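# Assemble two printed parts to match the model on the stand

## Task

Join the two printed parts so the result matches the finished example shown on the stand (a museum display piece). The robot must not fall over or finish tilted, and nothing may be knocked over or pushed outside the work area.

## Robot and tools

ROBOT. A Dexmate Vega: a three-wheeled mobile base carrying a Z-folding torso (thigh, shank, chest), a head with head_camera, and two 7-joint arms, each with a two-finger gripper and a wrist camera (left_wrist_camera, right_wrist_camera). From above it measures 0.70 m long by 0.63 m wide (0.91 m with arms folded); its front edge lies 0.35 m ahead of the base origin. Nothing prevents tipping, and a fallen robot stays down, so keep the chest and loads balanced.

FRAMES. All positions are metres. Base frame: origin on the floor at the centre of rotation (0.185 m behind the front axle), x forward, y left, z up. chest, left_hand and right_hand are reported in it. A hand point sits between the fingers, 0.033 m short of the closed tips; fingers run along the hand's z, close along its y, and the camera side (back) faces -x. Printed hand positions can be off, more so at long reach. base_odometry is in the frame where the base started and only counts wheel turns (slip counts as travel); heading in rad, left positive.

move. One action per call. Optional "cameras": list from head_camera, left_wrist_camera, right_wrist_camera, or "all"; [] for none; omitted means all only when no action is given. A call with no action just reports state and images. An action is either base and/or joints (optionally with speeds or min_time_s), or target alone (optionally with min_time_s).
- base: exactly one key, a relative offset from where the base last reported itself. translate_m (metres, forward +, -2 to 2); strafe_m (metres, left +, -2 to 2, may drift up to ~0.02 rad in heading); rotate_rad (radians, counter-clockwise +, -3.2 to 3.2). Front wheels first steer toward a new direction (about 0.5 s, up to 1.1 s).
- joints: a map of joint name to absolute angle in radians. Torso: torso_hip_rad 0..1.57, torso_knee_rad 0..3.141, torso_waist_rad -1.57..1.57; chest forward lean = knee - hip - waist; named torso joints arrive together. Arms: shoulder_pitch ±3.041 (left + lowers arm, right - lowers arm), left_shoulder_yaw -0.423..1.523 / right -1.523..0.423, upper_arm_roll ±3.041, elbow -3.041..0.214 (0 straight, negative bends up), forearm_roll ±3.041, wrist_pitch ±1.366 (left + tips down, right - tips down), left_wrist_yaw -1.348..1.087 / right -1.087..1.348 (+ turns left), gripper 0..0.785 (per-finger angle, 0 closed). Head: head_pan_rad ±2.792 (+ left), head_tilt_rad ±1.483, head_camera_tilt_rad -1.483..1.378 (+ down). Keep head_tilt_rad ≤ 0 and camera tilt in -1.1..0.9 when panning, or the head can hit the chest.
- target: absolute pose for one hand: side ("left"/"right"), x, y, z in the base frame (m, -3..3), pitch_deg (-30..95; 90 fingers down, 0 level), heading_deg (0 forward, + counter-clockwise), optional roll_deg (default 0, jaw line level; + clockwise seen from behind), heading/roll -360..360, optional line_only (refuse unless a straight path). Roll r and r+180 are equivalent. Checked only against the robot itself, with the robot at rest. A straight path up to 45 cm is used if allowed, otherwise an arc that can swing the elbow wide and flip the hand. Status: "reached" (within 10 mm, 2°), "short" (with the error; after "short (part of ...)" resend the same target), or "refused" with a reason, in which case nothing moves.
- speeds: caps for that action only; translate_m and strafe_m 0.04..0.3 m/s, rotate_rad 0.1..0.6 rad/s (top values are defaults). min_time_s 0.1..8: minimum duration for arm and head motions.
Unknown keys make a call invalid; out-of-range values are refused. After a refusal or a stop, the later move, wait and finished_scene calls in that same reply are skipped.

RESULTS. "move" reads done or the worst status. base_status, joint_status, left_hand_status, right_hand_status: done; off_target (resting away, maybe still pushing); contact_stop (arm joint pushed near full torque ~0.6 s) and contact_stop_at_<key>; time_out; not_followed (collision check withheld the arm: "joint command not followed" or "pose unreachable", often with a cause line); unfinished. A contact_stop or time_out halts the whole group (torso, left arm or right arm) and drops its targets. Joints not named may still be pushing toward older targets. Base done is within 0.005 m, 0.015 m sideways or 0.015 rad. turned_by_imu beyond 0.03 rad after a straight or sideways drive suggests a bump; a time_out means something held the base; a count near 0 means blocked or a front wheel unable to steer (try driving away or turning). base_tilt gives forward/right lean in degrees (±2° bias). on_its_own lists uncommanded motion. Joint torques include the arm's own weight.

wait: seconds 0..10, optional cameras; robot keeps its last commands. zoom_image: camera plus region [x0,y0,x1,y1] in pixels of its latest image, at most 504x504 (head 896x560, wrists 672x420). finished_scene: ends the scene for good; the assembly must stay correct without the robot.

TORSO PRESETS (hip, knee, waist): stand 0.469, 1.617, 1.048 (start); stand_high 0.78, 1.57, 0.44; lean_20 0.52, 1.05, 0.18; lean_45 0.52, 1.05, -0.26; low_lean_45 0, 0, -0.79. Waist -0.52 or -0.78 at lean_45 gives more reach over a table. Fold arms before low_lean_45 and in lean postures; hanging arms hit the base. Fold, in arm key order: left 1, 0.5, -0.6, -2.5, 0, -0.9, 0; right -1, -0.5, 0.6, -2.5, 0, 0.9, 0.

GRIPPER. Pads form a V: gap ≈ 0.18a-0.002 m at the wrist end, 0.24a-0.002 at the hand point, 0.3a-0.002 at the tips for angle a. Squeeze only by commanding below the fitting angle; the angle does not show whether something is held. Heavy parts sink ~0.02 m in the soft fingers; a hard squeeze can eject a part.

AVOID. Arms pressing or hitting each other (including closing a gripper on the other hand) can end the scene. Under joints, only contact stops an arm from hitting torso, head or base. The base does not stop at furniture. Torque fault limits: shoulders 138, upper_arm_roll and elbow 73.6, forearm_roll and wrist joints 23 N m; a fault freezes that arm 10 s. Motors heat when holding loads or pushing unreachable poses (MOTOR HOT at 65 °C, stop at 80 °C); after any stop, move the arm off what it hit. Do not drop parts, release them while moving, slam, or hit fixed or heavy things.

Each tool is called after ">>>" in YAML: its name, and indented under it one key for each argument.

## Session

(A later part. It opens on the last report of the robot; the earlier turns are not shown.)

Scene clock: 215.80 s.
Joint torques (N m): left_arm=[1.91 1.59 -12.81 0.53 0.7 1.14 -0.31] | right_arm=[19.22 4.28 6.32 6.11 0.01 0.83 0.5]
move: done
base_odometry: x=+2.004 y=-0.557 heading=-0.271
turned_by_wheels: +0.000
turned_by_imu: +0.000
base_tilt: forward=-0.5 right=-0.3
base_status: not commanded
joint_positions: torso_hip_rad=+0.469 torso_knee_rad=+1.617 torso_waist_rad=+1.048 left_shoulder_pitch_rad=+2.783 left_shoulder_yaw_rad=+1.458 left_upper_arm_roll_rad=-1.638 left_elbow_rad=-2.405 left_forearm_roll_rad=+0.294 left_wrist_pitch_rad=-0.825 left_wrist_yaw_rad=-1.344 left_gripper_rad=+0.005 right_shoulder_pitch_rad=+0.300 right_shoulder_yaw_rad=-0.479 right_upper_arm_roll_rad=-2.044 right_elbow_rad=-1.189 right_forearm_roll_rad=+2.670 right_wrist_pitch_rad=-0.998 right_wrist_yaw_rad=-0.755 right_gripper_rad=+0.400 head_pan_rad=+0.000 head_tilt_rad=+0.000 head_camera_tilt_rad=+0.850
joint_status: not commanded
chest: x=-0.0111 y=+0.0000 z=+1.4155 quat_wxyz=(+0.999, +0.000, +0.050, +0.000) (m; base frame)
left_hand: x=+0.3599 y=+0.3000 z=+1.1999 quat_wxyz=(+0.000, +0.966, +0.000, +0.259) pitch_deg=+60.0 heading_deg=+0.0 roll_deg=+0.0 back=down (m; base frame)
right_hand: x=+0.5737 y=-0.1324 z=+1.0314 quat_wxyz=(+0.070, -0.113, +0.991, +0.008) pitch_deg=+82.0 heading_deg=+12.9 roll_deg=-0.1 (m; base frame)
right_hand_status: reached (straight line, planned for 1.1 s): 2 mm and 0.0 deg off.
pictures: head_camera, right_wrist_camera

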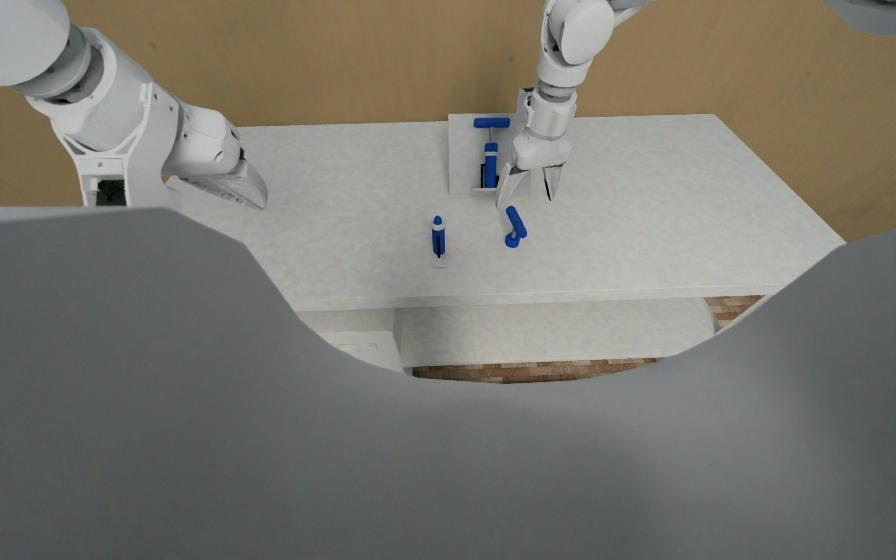

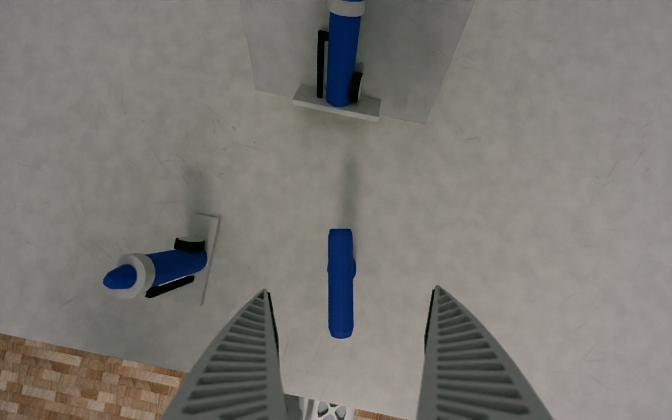

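>>> move:
  target: {"side":"right","x":0.578,"y":-0.131,"z":0.968,"pitch_deg":84,"heading_deg":13,"line_only":true}
  cameras: ["head_camera","right_wrist_camera"]

>>> zoom_image:
  camera: "head_camera"
  region: [420, 110, 600, 280]

Scene clock: 226.80 s.
Joint torques (N m): left_arm=[2.53 5.89 -10.45 2.83 -0.37 0.33 -0.14] | right_arm=[19.89 2.41 3.22 5.24 0.79 -0.3 0.13]
move: done
base_odometry: x=+2.004 y=-0.557 heading=-0.271
turned_by_wheels: +0.000
turned_by_imu: +0.000
base_tilt: forward=-0.5 right=-0.2
base_status: not commanded
joint_positions: torso_hip_rad=+0.469 torso_knee_rad=+1.617 torso_waist_rad=+1.048 left_shoulder_pitch_rad=+2.783 left_shoulder_yaw_rad=+1.458 left_upper_arm_roll_rad=-1.638 left_elbow_rad=-2.405 left_forearm_roll_rad=+0.294 left_wrist_pitch_rad=-0.825 left_wrist_yaw_rad=-1.344 left_gripper_rad=+0.005 right_shoulder_pitch_rad=+0.168 right_shoulder_yaw_rad=-0.370 right_upper_arm_roll_rad=-2.044 right_elbow_rad=-0.988 right_forearm_roll_rad=+2.544 right_wrist_pitch_rad=-1.029 right_wrist_yaw_rad=-0.622 right_gripper_rad=+0.400 head_pan_rad=+0.000 head_tilt_rad=+0.000 head_camera_tilt_rad=+0.850
joint_status: not commanded
chest: x=-0.0111 y=+0.0000 z=+1.4155 quat_wxyz=(+0.999, +0.000, +0.050, +0.000) (m; base frame)
left_hand: x=+0.3599 y=+0.3000 z=+1.1999 quat_wxyz=(+0.000, +0.966, +0.000, +0.259) pitch_deg=+60.0 heading_deg=+0.0 roll_deg=+0.0 back=down (m; base frame)
right_hand: x=+0.5781 y=-0.1310 z=+0.9696 quat_wxyz=(+0.053, -0.113, +0.992, +0.006) pitch_deg=+83.9 heading_deg=+13.0 roll_deg=+0.0 (m; base frame)
right_hand_status: reached (straight line, planned for 1.0 s): 2 mm and 0.1 deg off.
pictures: head_camera, right_wrist_camera

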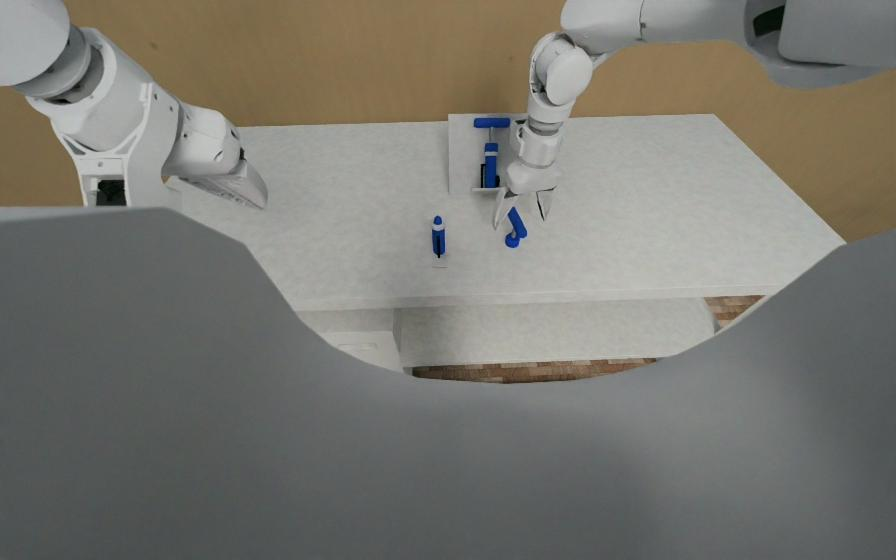

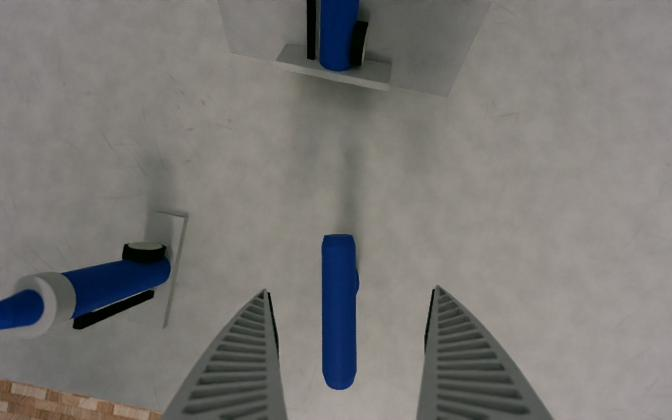

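Scaled by 2.800 from the camera's 896x560 image, which has a finer 960x600 frame.

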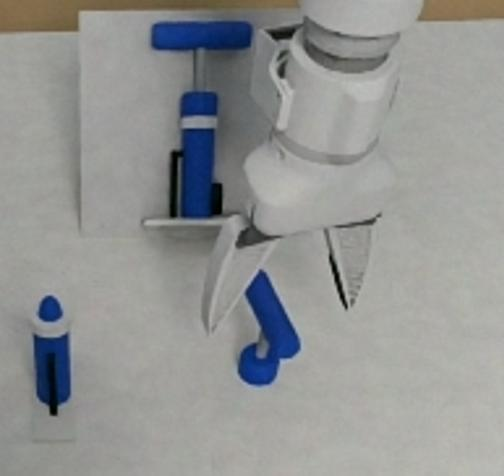

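>>> move:
  target: {"side":"right","x":0.578,"y":-0.131,"z":0.953,"pitch_deg":84,"heading_deg":13,"line_only":true}

>>> move:
  joints: {"right_gripper_rad":0.12}
  cameras: ["head_camera","right_wrist_camera"]

>>> zoom_image:
  camera: "head_camera"
  region: [420, 110, 600, 280]

Scene clock: 235.93 s.
Joint torques (N m): left_arm=[-0.84 1.66 -11.56 0.57 -1.68 1.06 -0.34] | right_arm=[19.73 4.09 3.08 3.57 0.77 0.04 0.54]
move: done
base_odometry: x=+2.004 y=-0.557 heading=-0.271
turned_by_wheels: +0.000
turned_by_imu: +0.000
base_tilt: forward=-0.5 right=-0.3
base_status: not commanded
joint_positions: torso_hip_rad=+0.469 torso_knee_rad=+1.617 torso_waist_rad=+1.048 left_shoulder_pitch_rad=+2.783 left_shoulder_yaw_rad=+1.458 left_upper_arm_roll_rad=-1.638 left_elbow_rad=-2.405 left_forearm_roll_rad=+0.294 left_wrist_pitch_rad=-0.825 left_wrist_yaw_rad=-1.344 left_gripper_rad=+0.005 right_shoulder_pitch_rad=+0.142 right_shoulder_yaw_rad=-0.356 right_upper_arm_roll_rad=-2.046 right_elbow_rad=-0.964 right_forearm_roll_rad=+2.513 right_wrist_pitch_rad=-1.020 right_wrist_yaw_rad=-0.594 right_gripper_rad=+0.400 head_pan_rad=+0.000 head_tilt_rad=+0.000 head_camera_tilt_rad=+0.850
joint_status: not commanded
chest: x=-0.0111 y=+0.0000 z=+1.4155 quat_wxyz=(+0.999, +0.000, +0.050, +0.000) (m; base frame)
left_hand: x=+0.3599 y=+0.3000 z=+1.1999 quat_wxyz=(+0.000, +0.966, +0.000, +0.259) pitch_deg=+60.0 heading_deg=+0.0 roll_deg=+0.0 back=down (m; base frame)
right_hand: x=+0.5781 y=-0.1309 z=+0.9553 quat_wxyz=(+0.052, -0.113, +0.992, +0.006) pitch_deg=+84.0 heading_deg=+13.0 roll_deg=+0.0 (m; base frame)
right_hand_status: reached (straight line, planned for 0.4 s): 2 mm and 0.0 deg off.
pictures: none

Scene clock: 236.73 s.
Joint torques (N m): left_arm=[0.39 5.18 -9.96 1.02 0.34 1.14 -0.25] | right_arm=[18.67 5.27 6.87 6.25 0.39 0.4 0.5]
move: done
base_odometry: x=+2.004 y=-0.557 heading=-0.271
turned_by_wheels: +0.000
turned_by_imu: +0.000
base_tilt: forward=-0.5 right=-0.2
base_status: not commanded
joint_positions: torso_hip_rad=+0.469 torso_knee_rad=+1.617 torso_waist_rad=+1.048 left_shoulder_pitch_rad=+2.783 left_shoulder_yaw_rad=+1.458 left_upper_arm_roll_rad=-1.638 left_elbow_rad=-2.405 left_forearm_roll_rad=+0.294 left_wrist_pitch_rad=-0.825 left_wrist_yaw_rad=-1.344 left_gripper_rad=+0.005 right_shoulder_pitch_rad=+0.139 right_shoulder_yaw_rad=-0.354 right_upper_arm_roll_rad=-2.046 right_elbow_rad=-0.962 right_forearm_roll_rad=+2.510 right_wrist_pitch_rad=-1.018 right_wrist_yaw_rad=-0.590 right_gripper_rad=+0.120 head_pan_rad=+0.000 head_tilt_rad=+0.000 head_camera_tilt_rad=+0.850
joint_status: all done
chest: x=-0.0111 y=+0.0000 z=+1.4155 quat_wxyz=(+0.999, +0.000, +0.050, +0.000) (m; base frame)
left_hand: x=+0.3599 y=+0.3000 z=+1.1999 quat_wxyz=(+0.000, +0.966, +0.000, +0.259) pitch_deg=+60.0 heading_deg=+0.0 roll_deg=+0.0 back=down (m; base frame)
right_hand: x=+0.5780 y=-0.1309 z=+0.9535 quat_wxyz=(+0.052, -0.113, +0.992, +0.006) pitch_deg=+84.0 heading_deg=+13.1 roll_deg=+0.0 (m; base frame)
pictures: head_camera, right_wrist_camera

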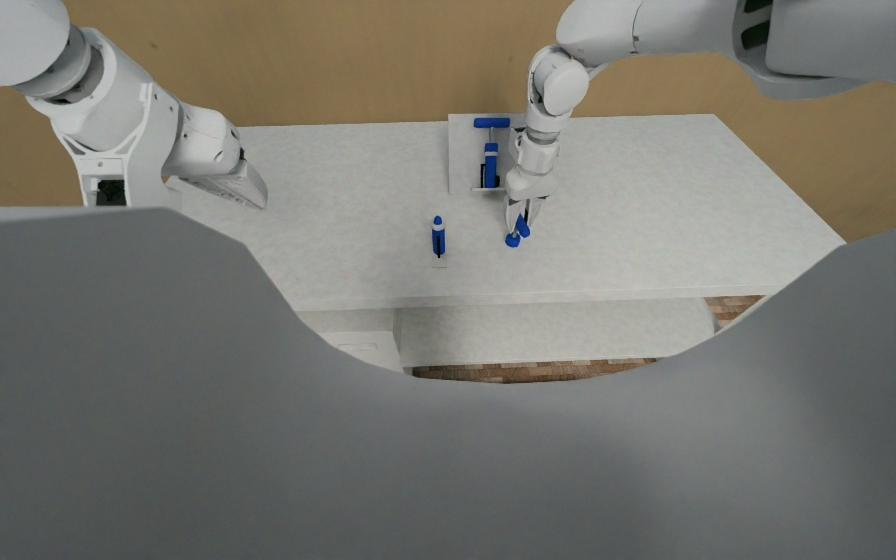

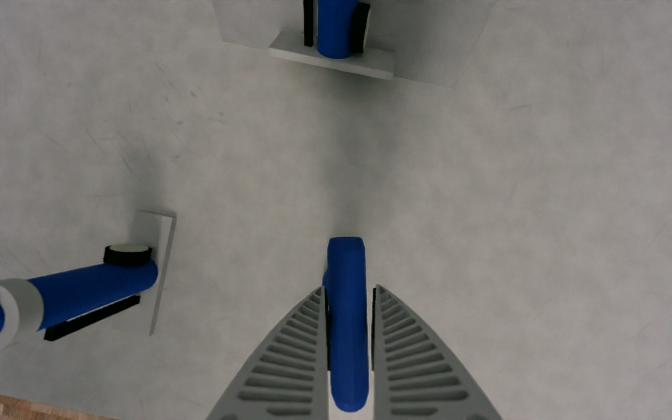

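Scaled by 2.800 from the camera's 896x560 image, which has a finer 960x600 frame.

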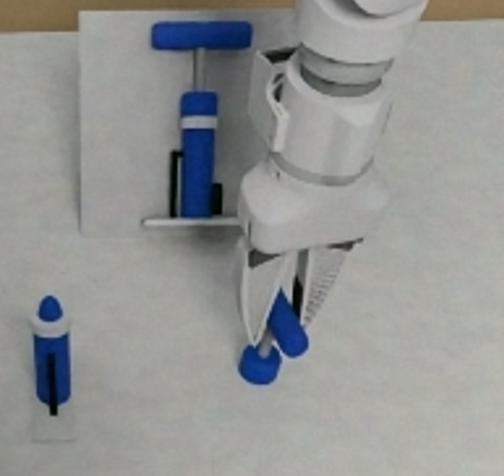

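>>> move:
  joints: {"right_gripper_rad":0.3}
  cameras: ["right_wrist_camera"]

Scene clock: 243.90 s.
Joint torques (N m): left_arm=[0.54 4.05 -10.11 0.86 -0.87 1.77 0.59] | right_arm=[21.65 1.61 4.19 5.27 -0.2 0.18 0.63]
move: done
base_odometry: x=+2.004 y=-0.557 heading=-0.271
turned_by_wheels: +0.000
turned_by_imu: +0.000
base_tilt: forward=-0.4 right=-0.2
base_status: not commanded
joint_positions: torso_hip_rad=+0.469 torso_knee_rad=+1.617 torso_waist_rad=+1.048 left_shoulder_pitch_rad=+2.783 left_shoulder_yaw_rad=+1.458 left_upper_arm_roll_rad=-1.638 left_elbow_rad=-2.405 left_forearm_roll_rad=+0.294 left_wrist_pitch_rad=-0.825 left_wrist_yaw_rad=-1.344 left_gripper_rad=+0.005 right_shoulder_pitch_rad=+0.138 right_shoulder_yaw_rad=-0.354 right_upper_arm_roll_rad=-2.046 right_elbow_rad=-0.961 right_forearm_roll_rad=+2.509 right_wrist_pitch_rad=-1.018 right_wrist_yaw_rad=-0.589 right_gripper_rad=+0.300 head_pan_rad=+0.000 head_tilt_rad=+0.000 head_camera_tilt_rad=+0.850
joint_status: all done
chest: x=-0.0111 y=+0.0000 z=+1.4155 quat_wxyz=(+0.999, +0.000, +0.050, +0.000) (m; base frame)
left_hand: x=+0.3599 y=+0.3000 z=+1.1999 quat_wxyz=(+0.000, +0.966, +0.000, +0.259) pitch_deg=+60.0 heading_deg=+0.0 roll_deg=+0.0 back=down (m; base frame)
right_hand: x=+0.5780 y=-0.1309 z=+0.9532 quat_wxyz=(+0.052, -0.113, +0.992, +0.006) pitch_deg=+84.0 heading_deg=+13.1 roll_deg=+0.0 (m; base frame)
pictures: right_wrist_camera

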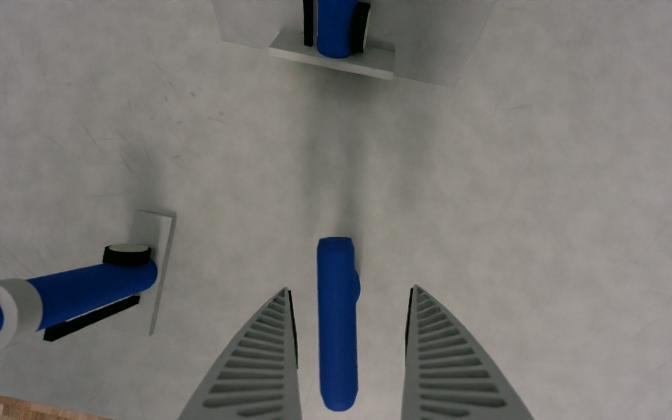

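>>> move:
  target: {"side":"right","x":0.5762,"y":-0.1231,"z":0.953,"pitch_deg":84,"heading_deg":13,"line_only":true}

>>> move:
  joints: {"right_gripper_rad":0.10}
  cameras: ["head_camera","right_wrist_camera"]

>>> zoom_image:
  camera: "head_camera"
  region: [420, 110, 600, 280]

Scene clock: 251.73 s.
Joint torques (N m): left_arm=[0.91 5.81 -12.51 -0.21 -0.97 0.52 -0.29] | right_arm=[19.95 4.96 5.96 -1.07 0.48 1.62 -0.55]
move: done
base_odometry: x=+2.004 y=-0.557 heading=-0.271
turned_by_wheels: +0.000
turned_by_imu: +0.000
base_tilt: forward=-0.4 right=-0.3
base_status: not commanded
joint_positions: torso_hip_rad=+0.469 torso_knee_rad=+1.617 torso_waist_rad=+1.048 left_shoulder_pitch_rad=+2.783 left_shoulder_yaw_rad=+1.458 left_upper_arm_roll_rad=-1.638 left_elbow_rad=-2.405 left_forearm_roll_rad=+0.294 left_wrist_pitch_rad=-0.825 left_wrist_yaw_rad=-1.344 left_gripper_rad=+0.005 right_shoulder_pitch_rad=+0.137 right_shoulder_yaw_rad=-0.346 right_upper_arm_roll_rad=-2.045 right_elbow_rad=-0.966 right_forearm_roll_rad=+2.525 right_wrist_pitch_rad=-1.010 right_wrist_yaw_rad=-0.607 right_gripper_rad=+0.300 head_pan_rad=+0.000 head_tilt_rad=+0.000 head_camera_tilt_rad=+0.850
joint_status: not commanded
chest: x=-0.0111 y=+0.0000 z=+1.4155 quat_wxyz=(+0.999, +0.000, +0.050, +0.000) (m; base frame)
left_hand: x=+0.3599 y=+0.3000 z=+1.1999 quat_wxyz=(+0.000, +0.966, +0.000, +0.259) pitch_deg=+60.0 heading_deg=+0.0 roll_deg=+0.0 back=down (m; base frame)
right_hand: x=+0.5767 y=-0.1250 z=+0.9531 quat_wxyz=(+0.052, -0.113, +0.992, +0.006) pitch_deg=+84.0 heading_deg=+12.8 roll_deg=-0.2 (m; base frame)
right_hand_status: reached (straight line, planned for 0.3 s): 2 mm and 0.0 deg off.
pictures: none

Scene clock: 252.43 s.
Joint torques (N m): left_arm=[-1.73 4.56 -10.37 0.05 -0.18 -0.2 -0.2] | right_arm=[19.15 4.24 8.82 0.53 0.2 0.75 -0.29]
move: done
base_odometry: x=+2.004 y=-0.557 heading=-0.271
turned_by_wheels: +0.000
turned_by_imu: +0.000
base_tilt: forward=-0.5 right=-0.2
base_status: not commanded
joint_positions: torso_hip_rad=+0.469 torso_knee_rad=+1.617 torso_waist_rad=+1.048 left_shoulder_pitch_rad=+2.783 left_shoulder_yaw_rad=+1.458 left_upper_arm_roll_rad=-1.638 left_elbow_rad=-2.405 left_forearm_roll_rad=+0.294 left_wrist_pitch_rad=-0.825 left_wrist_yaw_rad=-1.344 left_gripper_rad=+0.005 right_shoulder_pitch_rad=+0.137 right_shoulder_yaw_rad=-0.344 right_upper_arm_roll_rad=-2.045 right_elbow_rad=-0.967 right_forearm_roll_rad=+2.529 right_wrist_pitch_rad=-1.008 right_wrist_yaw_rad=-0.611 right_gripper_rad=+0.100 head_pan_rad=+0.000 head_tilt_rad=+0.000 head_camera_tilt_rad=+0.850
joint_status: all done
chest: x=-0.0111 y=+0.0000 z=+1.4155 quat_wxyz=(+0.999, +0.000, +0.050, +0.000) (m; base frame)
left_hand: x=+0.3599 y=+0.3000 z=+1.1999 quat_wxyz=(+0.000, +0.966, +0.000, +0.259) pitch_deg=+60.0 heading_deg=+0.0 roll_deg=+0.0 back=down (m; base frame)
right_hand: x=+0.5764 y=-0.1237 z=+0.9531 quat_wxyz=(+0.052, -0.113, +0.992, +0.006) pitch_deg=+84.0 heading_deg=+12.8 roll_deg=-0.2 (m; base frame)
pictures: head_camera, right_wrist_camera

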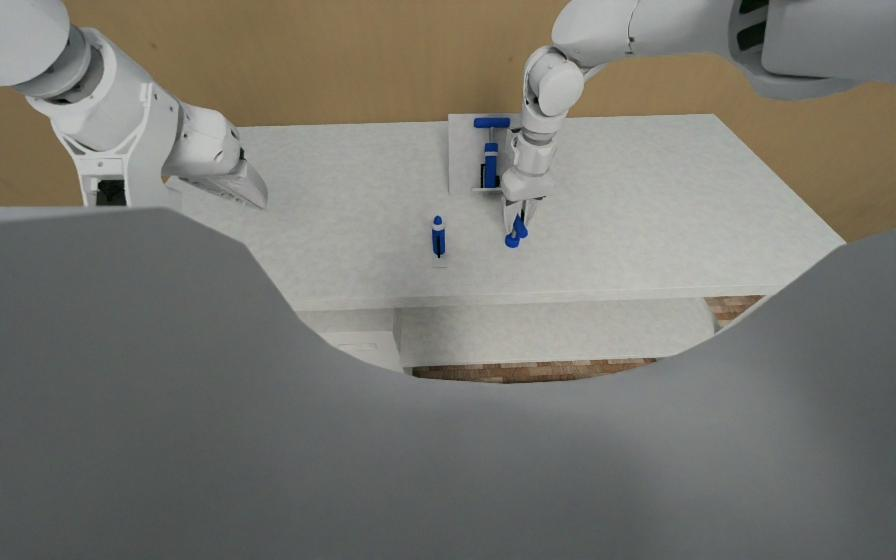

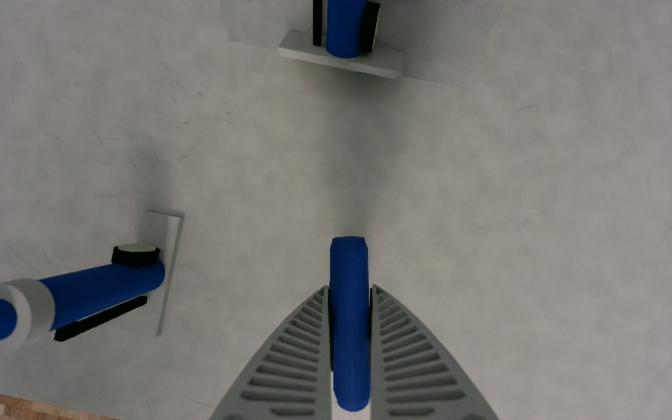

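Scaled by 2.800 from the camera's 896x560 image, which has a finer 960x600 frame.

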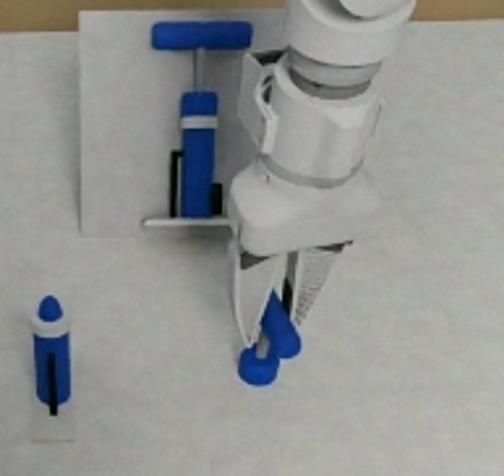

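>>> move:
  joints: {"right_gripper_rad":0.02}

>>> move:
  target: {"side":"right","x":0.5764,"y":-0.1237,"z":1.0,"pitch_deg":84,"heading_deg":13,"line_only":true}
  cameras: ["head_camera","right_wrist_camera"]

>>> zoom_image:
  camera: "head_camera"
  region: [420, 110, 600, 280]

Scene clock: 260.83 s.
Joint torques (N m): left_arm=[-1.98 7.8 -9.04 1.52 0.17 0.96 -0.31] | right_arm=[19.96 2.08 8.34 1.56 0.46 1.06 -0.56]
move: done
base_odometry: x=+2.004 y=-0.557 heading=-0.271
turned_by_wheels: +0.000
turned_by_imu: +0.000
base_tilt: forward=-0.4 right=-0.2
base_status: not commanded
joint_positions: torso_hip_rad=+0.469 torso_knee_rad=+1.617 torso_waist_rad=+1.048 left_shoulder_pitch_rad=+2.783 left_shoulder_yaw_rad=+1.458 left_upper_arm_roll_rad=-1.638 left_elbow_rad=-2.405 left_forearm_roll_rad=+0.294 left_wrist_pitch_rad=-0.825 left_wrist_yaw_rad=-1.344 left_gripper_rad=+0.005 right_shoulder_pitch_rad=+0.137 right_shoulder_yaw_rad=-0.344 right_upper_arm_roll_rad=-2.045 right_elbow_rad=-0.967 right_forearm_roll_rad=+2.530 right_wrist_pitch_rad=-1.007 right_wrist_yaw_rad=-0.612 right_gripper_rad=+0.020 head_pan_rad=+0.000 head_tilt_rad=+0.000 head_camera_tilt_rad=+0.850
joint_status: all done
chest: x=-0.0111 y=+0.0000 z=+1.4155 quat_wxyz=(+0.999, +0.000, +0.050, +0.000) (m; base frame)
left_hand: x=+0.3599 y=+0.3000 z=+1.1999 quat_wxyz=(+0.000, +0.966, +0.000, +0.259) pitch_deg=+60.0 heading_deg=+0.0 roll_deg=+0.0 back=down (m; base frame)
right_hand: x=+0.5763 y=-0.1234 z=+0.9531 quat_wxyz=(+0.052, -0.113, +0.992, +0.006) pitch_deg=+84.0 heading_deg=+12.8 roll_deg=-0.2 (m; base frame)
pictures: none

Scene clock: 262.60 s.
Joint torques (N m): left_arm=[-2.93 3.09 -12.64 0.68 -0.21 0.37 -0.5] | right_arm=[36.79 -4.22 6.11 0.29 1.37 -0.48 0.28]
move: done
base_odometry: x=+2.004 y=-0.557 heading=-0.271
turned_by_wheels: +0.000
turned_by_imu: +0.000
base_tilt: forward=-0.5 right=-0.3
base_status: not commanded
joint_positions: torso_hip_rad=+0.469 torso_knee_rad=+1.617 torso_waist_rad=+1.048 left_shoulder_pitch_rad=+2.783 left_shoulder_yaw_rad=+1.458 left_upper_arm_roll_rad=-1.638 left_elbow_rad=-2.405 left_forearm_roll_rad=+0.294 left_wrist_pitch_rad=-0.825 left_wrist_yaw_rad=-1.344 left_gripper_rad=+0.005 right_shoulder_pitch_rad=+0.215 right_shoulder_yaw_rad=-0.377 right_upper_arm_roll_rad=-2.036 right_elbow_rad=-1.018 right_forearm_roll_rad=+2.623 right_wrist_pitch_rad=-1.048 right_wrist_yaw_rad=-0.694 right_gripper_rad=+0.020 head_pan_rad=+0.000 head_tilt_rad=+0.000 head_camera_tilt_rad=+0.850
joint_status: not commanded
chest: x=-0.0111 y=+0.0000 z=+1.4155 quat_wxyz=(+0.999, +0.000, +0.050, +0.000) (m; base frame)
left_hand: x=+0.3599 y=+0.3000 z=+1.1999 quat_wxyz=(+0.000, +0.966, +0.000, +0.259) pitch_deg=+60.0 heading_deg=+0.0 roll_deg=+0.0 back=down (m; base frame)
right_hand: x=+0.5764 y=-0.1238 z=+0.9975 quat_wxyz=(+0.052, -0.113, +0.992, +0.006) pitch_deg=+84.0 heading_deg=+12.9 roll_deg=-0.1 (m; base frame)
right_hand_status: reached (straight line, planned for 0.6 s): 3 mm and 0.0 deg off.
pictures: head_camera, right_wrist_camera

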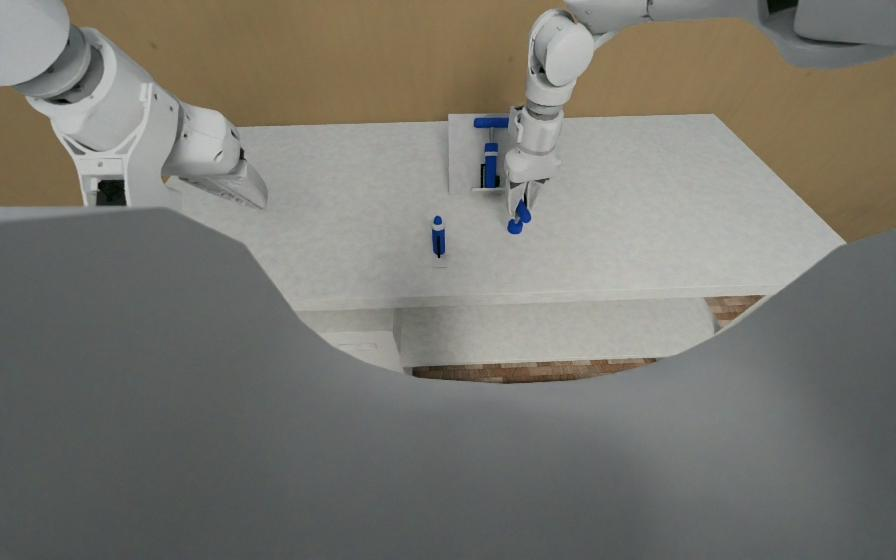

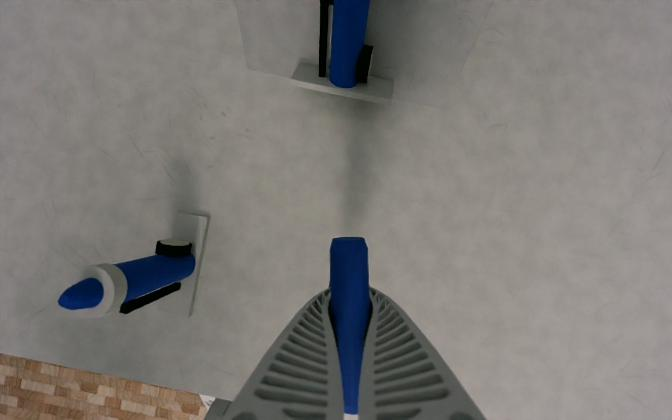

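Scaled by 2.800 from the camera's 896x560 image, which has a finer 960x600 frame.

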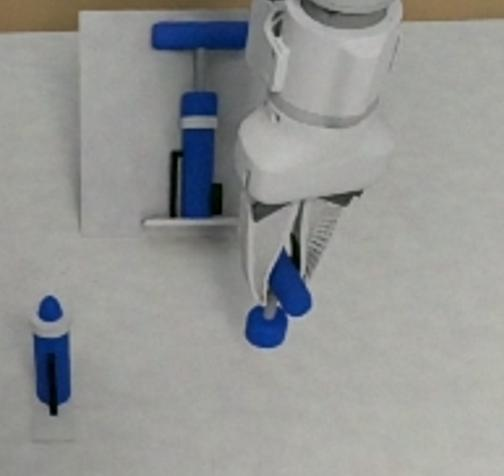

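>>> move:
  target: {"side":"right","x":0.50,"y":-0.03,"z":1.11,"pitch_deg":84,"heading_deg":8,"line_only":true}

>>> move:
  target: {"side":"right","x":0.45,"y":0.06,"z":1.11,"pitch_deg":84,"heading_deg":3,"line_only":true}
  cameras: ["all"]

Scene clock: 279.80 s.
Joint torques (N m): left_arm=[2.53 4.35 -14.19 0.22 0.26 0.39 0.08] | right_arm=[33.58 -4.42 7.06 1.14 0.45 -0.25 -0.24]
move: refused
base_odometry: x=+2.004 y=-0.557 heading=-0.271
turned_by_wheels: +0.000
turned_by_imu: +0.000
base_tilt: forward=-0.6 right=-0.3
base_status: not commanded
joint_positions: torso_hip_rad=+0.469 torso_knee_rad=+1.617 torso_waist_rad=+1.048 left_shoulder_pitch_rad=+2.783 left_shoulder_yaw_rad=+1.458 left_upper_arm_roll_rad=-1.638 left_elbow_rad=-2.405 left_forearm_roll_rad=+0.294 left_wrist_pitch_rad=-0.825 left_wrist_yaw_rad=-1.344 left_gripper_rad=+0.005 right_shoulder_pitch_rad=+0.219 right_shoulder_yaw_rad=-0.378 right_upper_arm_roll_rad=-2.036 right_elbow_rad=-1.020 right_forearm_roll_rad=+2.628 right_wrist_pitch_rad=-1.050 right_wrist_yaw_rad=-0.698 right_gripper_rad=+0.020 head_pan_rad=+0.000 head_tilt_rad=+0.000 head_camera_tilt_rad=+0.850
joint_status: not commanded
chest: x=-0.0111 y=+0.0000 z=+1.4155 quat_wxyz=(+0.999, +0.000, +0.050, +0.000) (m; base frame)
left_hand: x=+0.3599 y=+0.3000 z=+1.1999 quat_wxyz=(+0.000, +0.966, +0.000, +0.259) pitch_deg=+60.0 heading_deg=+0.0 roll_deg=+0.0 back=down (m; base frame)
right_hand: x=+0.5763 y=-0.1238 z=+0.9997 quat_wxyz=(+0.052, -0.113, +0.992, +0.006) pitch_deg=+84.0 heading_deg=+12.9 roll_deg=-0.1 (m; base frame)
right_hand_status: refused: you asked line_only, and the move would not run on a straight line (no straight line was possible) but on a checked arc of 8.3 s: over the whole arc the hand travels 0.92 m to end 0.17 m from its start, up to 0.32 m off the straight line; right_forearm_roll_rad turns most, 2.53 rad; on the way or at its end the hand turns up to 175 deg from its attitude at the start. Nothing moved.
pictures: none

not run: a stop came earlier in this reply.

>>> move:
  target: {"side":"right","x":0.54,"y":-0.02,"z":1.08,"pitch_deg":84,"heading_deg":3,"line_only":true}
  cameras: ["all"]

Scene clock: 287.07 s.
Joint torques (N m): left_arm=[0.02 1.4 -11.8 2.09 0.73 -0.76 -0.28] | right_arm=[35.03 -1.6 7.72 -0.1 0.41 0.19 -0.61]
move: refused
base_odometry: x=+2.004 y=-0.557 heading=-0.271
turned_by_wheels: +0.000
turned_by_imu: +0.000
base_tilt: forward=-0.5 right=-0.2
base_status: not commanded
joint_positions: torso_hip_rad=+0.469 torso_knee_rad=+1.617 torso_waist_rad=+1.048 left_shoulder_pitch_rad=+2.783 left_shoulder_yaw_rad=+1.458 left_upper_arm_roll_rad=-1.638 left_elbow_rad=-2.405 left_forearm_roll_rad=+0.294 left_wrist_pitch_rad=-0.825 left_wrist_yaw_rad=-1.344 left_gripper_rad=+0.005 right_shoulder_pitch_rad=+0.219 right_shoulder_yaw_rad=-0.378 right_upper_arm_roll_rad=-2.036 right_elbow_rad=-1.020 right_forearm_roll_rad=+2.628 right_wrist_pitch_rad=-1.050 right_wrist_yaw_rad=-0.698 right_gripper_rad=+0.020 head_pan_rad=+0.000 head_tilt_rad=+0.000 head_camera_tilt_rad=+0.850
joint_status: not commanded
chest: x=-0.0111 y=+0.0000 z=+1.4155 quat_wxyz=(+0.999, +0.000, +0.050, +0.000) (m; base frame)
left_hand: x=+0.3599 y=+0.3000 z=+1.1999 quat_wxyz=(+0.000, +0.966, +0.000, +0.259) pitch_deg=+60.0 heading_deg=+0.0 roll_deg=+0.0 back=down (m; base frame)
right_hand: x=+0.5763 y=-0.1238 z=+0.9997 quat_wxyz=(+0.052, -0.113, +0.992, +0.006) pitch_deg=+84.0 heading_deg=+12.9 roll_deg=-0.1 (m; base frame)
right_hand_status: refused: you asked line_only, and the move would not run on a straight line (no straight line was possible) but on a checked arc of 8.2 s: over the whole arc the hand travels 0.90 m to end 0.14 m from its start, up to 0.31 m off the straight line; right_forearm_roll_rad turns most, 2.50 rad; on the way or at its end the hand turns up to 170 deg from its attitude at the start. Nothing moved.
pictures: head_camera, left_wrist_camera, right_wrist_camera

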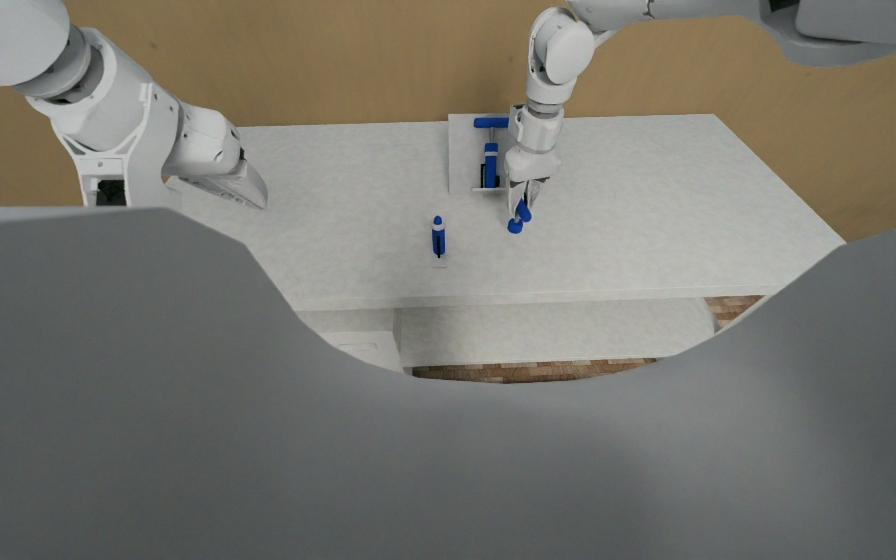

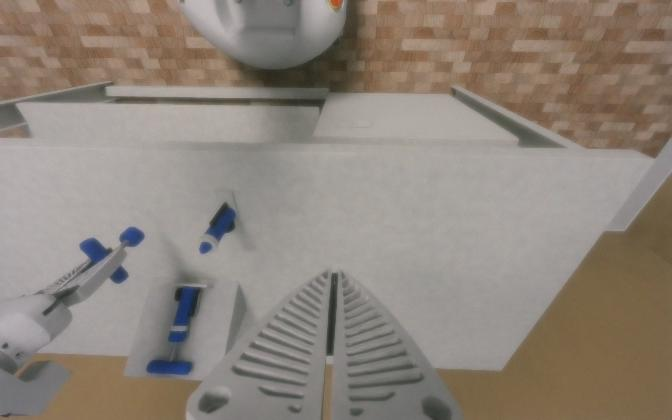

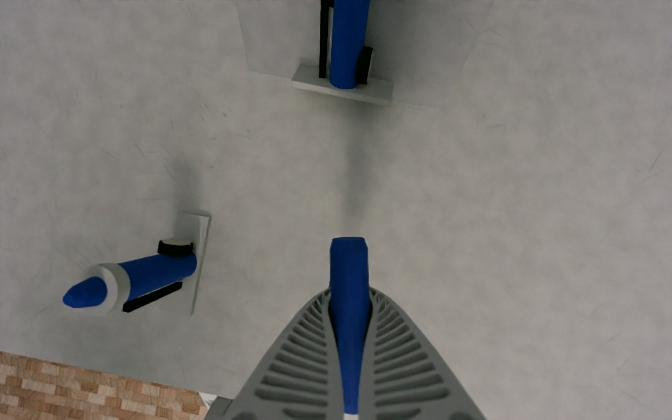

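>>> move:
  target: {"side":"right","x":0.57,"y":-0.13,"z":1.10,"pitch_deg":84,"heading_deg":13,"line_only":true}

>>> move:
  base: {"translate_m": -0.05}
  speeds: {"translate_m": 0.1}

>>> move:
  base: {"rotate_rad": -0.17}
  speeds: {"rotate_rad": 0.2}

>>> move:
  base: {"strafe_m": 0.21}
  speeds: {"strafe_m": 0.1}
  cameras: ["all"]

Scene clock: 299.53 s.
Joint torques (N m): left_arm=[1.43 3.45 -13.94 -0.14 -0.41 0.2 -0.6] | right_arm=[35.45 -1.79 3.5 -1.28 1.06 0.31 -0.52]
move: done
base_odometry: x=+2.004 y=-0.557 heading=-0.271
turned_by_wheels: +0.000
turned_by_imu: +0.000
base_tilt: forward=-0.5 right=-0.2
base_status: not commanded
joint_positions: torso_hip_rad=+0.469 torso_knee_rad=+1.617 torso_waist_rad=+1.048 left_shoulder_pitch_rad=+2.783 left_shoulder_yaw_rad=+1.458 left_upper_arm_roll_rad=-1.638 left_elbow_rad=-2.405 left_forearm_roll_rad=+0.294 left_wrist_pitch_rad=-0.825 left_wrist_yaw_rad=-1.344 left_gripper_rad=+0.005 right_shoulder_pitch_rad=+0.399 right_shoulder_yaw_rad=-0.428 right_upper_arm_roll_rad=-2.053 right_elbow_rad=-1.081 right_forearm_roll_rad=+2.861 right_wrist_pitch_rad=-1.146 right_wrist_yaw_rad=-0.868 right_gripper_rad=+0.020 head_pan_rad=+0.000 head_tilt_rad=+0.000 head_camera_tilt_rad=+0.850
joint_status: not commanded
chest: x=-0.0111 y=+0.0000 z=+1.4155 quat_wxyz=(+0.999, +0.000, +0.050, +0.000) (m; base frame)
left_hand: x=+0.3599 y=+0.3000 z=+1.1999 quat_wxyz=(+0.000, +0.966, +0.000, +0.259) pitch_deg=+60.0 heading_deg=+0.0 roll_deg=+0.0 back=down (m; base frame)
right_hand: x=+0.5702 y=-0.1298 z=+1.0979 quat_wxyz=(+0.052, -0.113, +0.992, +0.006) pitch_deg=+84.0 heading_deg=+13.0 roll_deg=+0.1 (m; base frame)
right_hand_status: reached (straight line, planned for 1.1 s): 2 mm and 0.0 deg off.
pictures: none

Scene clock: 301.23 s.
Joint torques (N m): left_arm=[0.58 5.88 -11.28 1.29 -1.04 -0.06 -0.5] | right_arm=[34.41 -4.28 2.51 0.96 1.19 0.09 -0.29]
move: done
base_odometry: x=+1.956 y=-0.543 heading=-0.272
turned_by_wheels: +0.000
turned_by_imu: +0.000
base_tilt: forward=-0.4 right=-0.2
base_status: done
joint_positions: torso_hip_rad=+0.469 torso_knee_rad=+1.617 torso_waist_rad=+1.048 left_shoulder_pitch_rad=+2.783 left_shoulder_yaw_rad=+1.458 left_upper_arm_roll_rad=-1.638 left_elbow_rad=-2.405 left_forearm_roll_rad=+0.294 left_wrist_pitch_rad=-0.825 left_wrist_yaw_rad=-1.344 left_gripper_rad=+0.005 right_shoulder_pitch_rad=+0.402 right_shoulder_yaw_rad=-0.429 right_upper_arm_roll_rad=-2.053 right_elbow_rad=-1.082 right_forearm_roll_rad=+2.865 right_wrist_pitch_rad=-1.148 right_wrist_yaw_rad=-0.871 right_gripper_rad=+0.020 head_pan_rad=+0.000 head_tilt_rad=+0.000 head_camera_tilt_rad=+0.850
joint_status: not commanded
chest: x=-0.0111 y=+0.0000 z=+1.4155 quat_wxyz=(+0.999, +0.000, +0.050, +0.000) (m; base frame)
left_hand: x=+0.3599 y=+0.3000 z=+1.1999 quat_wxyz=(+0.000, +0.966, +0.000, +0.259) pitch_deg=+60.0 heading_deg=+0.0 roll_deg=+0.0 back=down (m; base frame)
right_hand: x=+0.5699 y=-0.1299 z=+1.0999 quat_wxyz=(+0.052, -0.113, +0.992, +0.006) pitch_deg=+84.0 heading_deg=+13.1 roll_deg=+0.1 (m; base frame)
pictures: none

Scene clock: 302.97 s.
Joint torques (N m): left_arm=[-1.08 3.48 -15.17 0.35 -0.39 0.11 -0.01] | right_arm=[34.85 -0.73 3.08 2.37 1.24 -0.87 0.08]
move: done
base_odometry: x=+1.956 y=-0.543 heading=-0.441
turned_by_wheels: -0.170
turned_by_imu: -0.167
base_tilt: forward=-0.5 right=-0.3
base_status: done
joint_positions: torso_hip_rad=+0.469 torso_knee_rad=+1.617 torso_waist_rad=+1.048 left_shoulder_pitch_rad=+2.783 left_shoulder_yaw_rad=+1.458 left_upper_arm_roll_rad=-1.638 left_elbow_rad=-2.405 left_forearm_roll_rad=+0.294 left_wrist_pitch_rad=-0.825 left_wrist_yaw_rad=-1.344 left_gripper_rad=+0.005 right_shoulder_pitch_rad=+0.402 right_shoulder_yaw_rad=-0.429 right_upper_arm_roll_rad=-2.053 right_elbow_rad=-1.082 right_forearm_roll_rad=+2.866 right_wrist_pitch_rad=-1.148 right_wrist_yaw_rad=-0.871 right_gripper_rad=+0.020 head_pan_rad=+0.000 head_tilt_rad=+0.000 head_camera_tilt_rad=+0.850
joint_status: not commanded
chest: x=-0.0111 y=+0.0000 z=+1.4155 quat_wxyz=(+0.999, +0.000, +0.050, +0.000) (m; base frame)
left_hand: x=+0.3599 y=+0.3000 z=+1.1999 quat_wxyz=(+0.000, +0.966, +0.000, +0.259) pitch_deg=+60.0 heading_deg=+0.0 roll_deg=+0.0 back=down (m; base frame)
right_hand: x=+0.5699 y=-0.1299 z=+1.0999 quat_wxyz=(+0.052, -0.113, +0.992, +0.006) pitch_deg=+84.0 heading_deg=+13.1 roll_deg=+0.1 (m; base frame)
pictures: none

Scene clock: 307.03 s.
Joint torques (N m): left_arm=[-1.42 1.53 -9.99 1.65 -0.88 1.25 0.33] | right_arm=[33.13 -4.29 5.17 0.49 0.46 0.61 -0.57]
move: done
base_odometry: x=+2.046 y=-0.353 heading=-0.440
turned_by_wheels: +0.001
turned_by_imu: +0.002
base_tilt: forward=-0.5 right=-0.2
base_status: done
joint_positions: torso_hip_rad=+0.469 torso_knee_rad=+1.617 torso_waist_rad=+1.048 left_shoulder_pitch_rad=+2.783 left_shoulder_yaw_rad=+1.458 left_upper_arm_roll_rad=-1.638 left_elbow_rad=-2.405 left_forearm_roll_rad=+0.294 left_wrist_pitch_rad=-0.825 left_wrist_yaw_rad=-1.344 left_gripper_rad=+0.005 right_shoulder_pitch_rad=+0.402 right_shoulder_yaw_rad=-0.429 right_upper_arm_roll_rad=-2.053 right_elbow_rad=-1.082 right_forearm_roll_rad=+2.866 right_wrist_pitch_rad=-1.148 right_wrist_yaw_rad=-0.871 right_gripper_rad=+0.020 head_pan_rad=+0.000 head_tilt_rad=+0.000 head_camera_tilt_rad=+0.850
joint_status: not commanded
chest: x=-0.0111 y=+0.0000 z=+1.4155 quat_wxyz=(+0.999, +0.000, +0.050, +0.000) (m; base frame)
left_hand: x=+0.3599 y=+0.3000 z=+1.1999 quat_wxyz=(+0.000, +0.966, +0.000, +0.259) pitch_deg=+60.0 heading_deg=+0.0 roll_deg=+0.0 back=down (m; base frame)
right_hand: x=+0.5699 y=-0.1299 z=+1.0999 quat_wxyz=(+0.052, -0.113, +0.992, +0.006) pitch_deg=+84.0 heading_deg=+13.1 roll_deg=+0.1 (m; base frame)
pictures: head_camera, left_wrist_camera, right_wrist_camera

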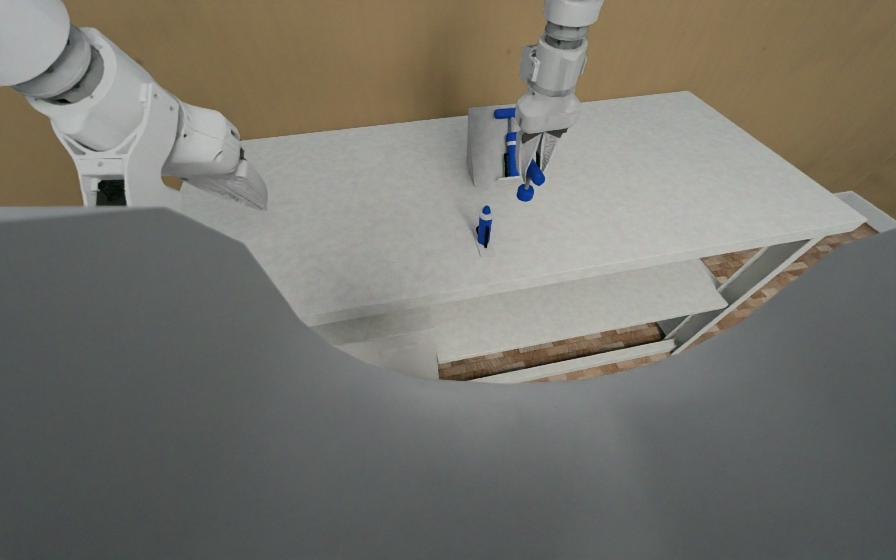

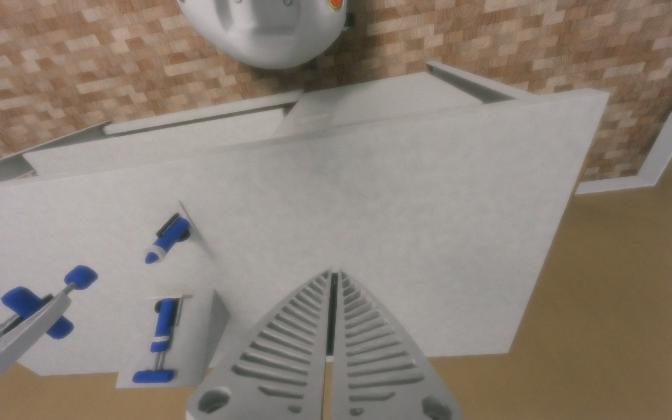

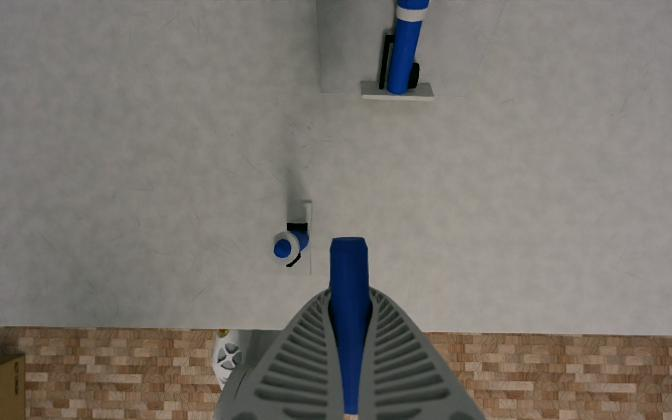

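>>> move:
  base: {"strafe_m": 0.065}
  speeds: {"strafe_m": 0.05}
  cameras: ["all"]

>>> zoom_image:
  camera: "head_camera"
  region: [430, 110, 570, 270]

>>> zoom_image:
  camera: "right_wrist_camera"
  region: [250, 160, 450, 400]

>>> zoom_image:
  camera: "left_wrist_camera"
  region: [50, 180, 250, 390]

Scene clock: 330.07 s.
Joint torques (N m): left_arm=[-1 6.29 -10.39 1.16 1.21 0.39 -0.14] | right_arm=[33.27 -2.95 4.5 1.39 -0.78 -0.5 0.63]
move: done
base_odometry: x=+2.074 y=-0.295 heading=-0.440
turned_by_wheels: +0.000
turned_by_imu: +0.001
base_tilt: forward=-0.5 right=-0.3
base_status: done
joint_positions: torso_hip_rad=+0.469 torso_knee_rad=+1.617 torso_waist_rad=+1.048 left_shoulder_pitch_rad=+2.783 left_shoulder_yaw_rad=+1.458 left_upper_arm_roll_rad=-1.638 left_elbow_rad=-2.405 left_forearm_roll_rad=+0.294 left_wrist_pitch_rad=-0.825 left_wrist_yaw_rad=-1.344 left_gripper_rad=+0.005 right_shoulder_pitch_rad=+0.402 right_shoulder_yaw_rad=-0.429 right_upper_arm_roll_rad=-2.053 right_elbow_rad=-1.082 right_forearm_roll_rad=+2.866 right_wrist_pitch_rad=-1.148 right_wrist_yaw_rad=-0.871 right_gripper_rad=+0.020 head_pan_rad=+0.000 head_tilt_rad=+0.000 head_camera_tilt_rad=+0.850
joint_status: not commanded
chest: x=-0.0111 y=+0.0000 z=+1.4155 quat_wxyz=(+0.999, +0.000, +0.050, +0.000) (m; base frame)
left_hand: x=+0.3599 y=+0.3000 z=+1.1999 quat_wxyz=(+0.000, +0.966, +0.000, +0.259) pitch_deg=+60.0 heading_deg=+0.0 roll_deg=+0.0 back=down (m; base frame)
right_hand: x=+0.5699 y=-0.1299 z=+1.0999 quat_wxyz=(+0.052, -0.113, +0.992, +0.006) pitch_deg=+84.0 heading_deg=+13.1 roll_deg=+0.1 (m; base frame)
pictures: head_camera, left_wrist_camera, right_wrist_camera

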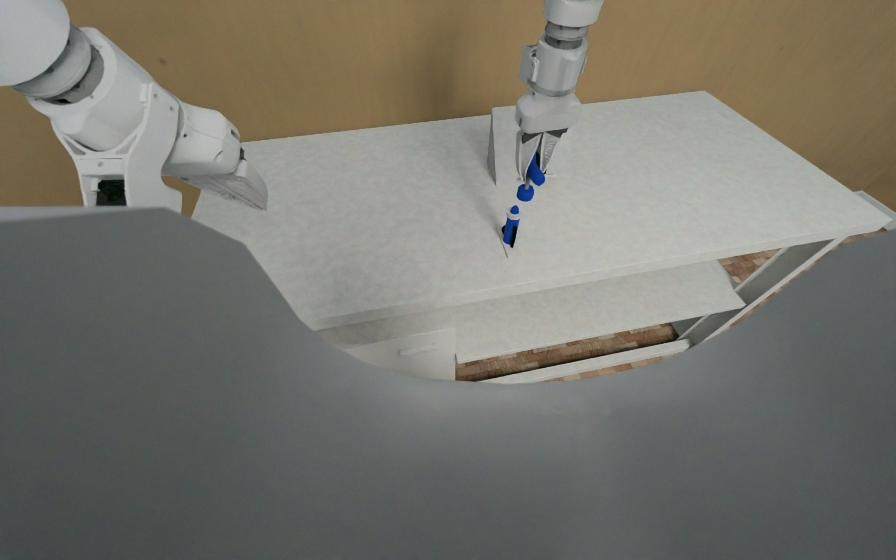

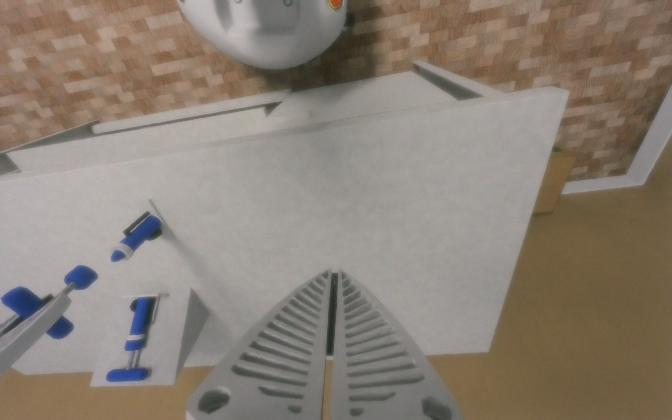

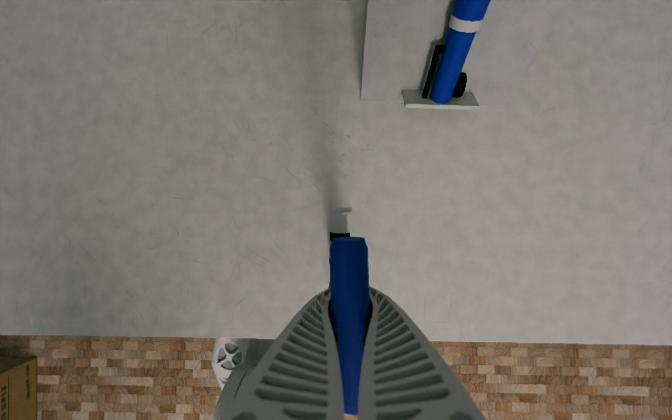

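Scaled by 3.150 from the camera's 896x560 image, which has a finer 960x600 frame.

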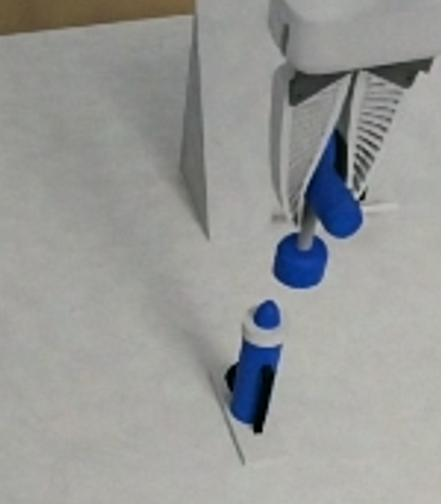

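Scaled by 2.100 from the camera's 672x420 image, which has a finer 960x600 frame.

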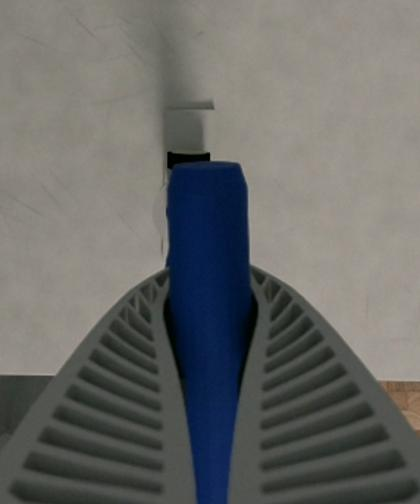

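Scaled by 2.400 from the camera's 672x420 image, which has a finer 960x600 frame.

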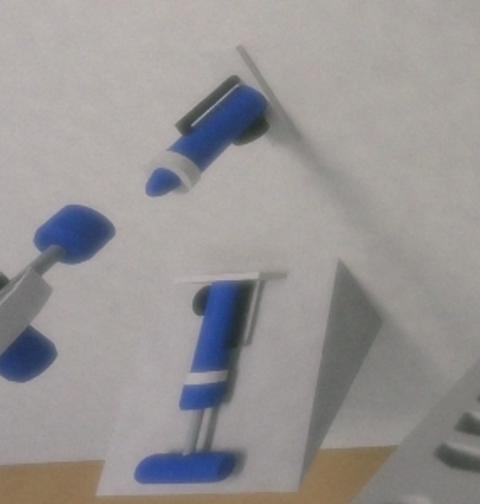

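>>> zoom_image:
  camera: "head_camera"
  region: [485, 160, 565, 260]

>>> zoom_image:
  camera: "right_wrist_camera"
  region: [310, 200, 390, 300]

Scaled by 5.040 from the camera's 896x560 image, which has a finer 960x600 frame.

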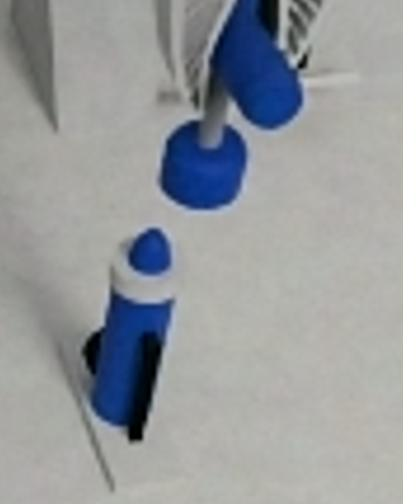

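Scaled by 5.040 from the camera's 672x420 image, which has a finer 960x600 frame.

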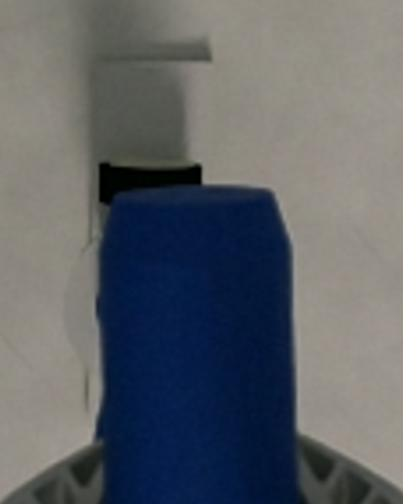

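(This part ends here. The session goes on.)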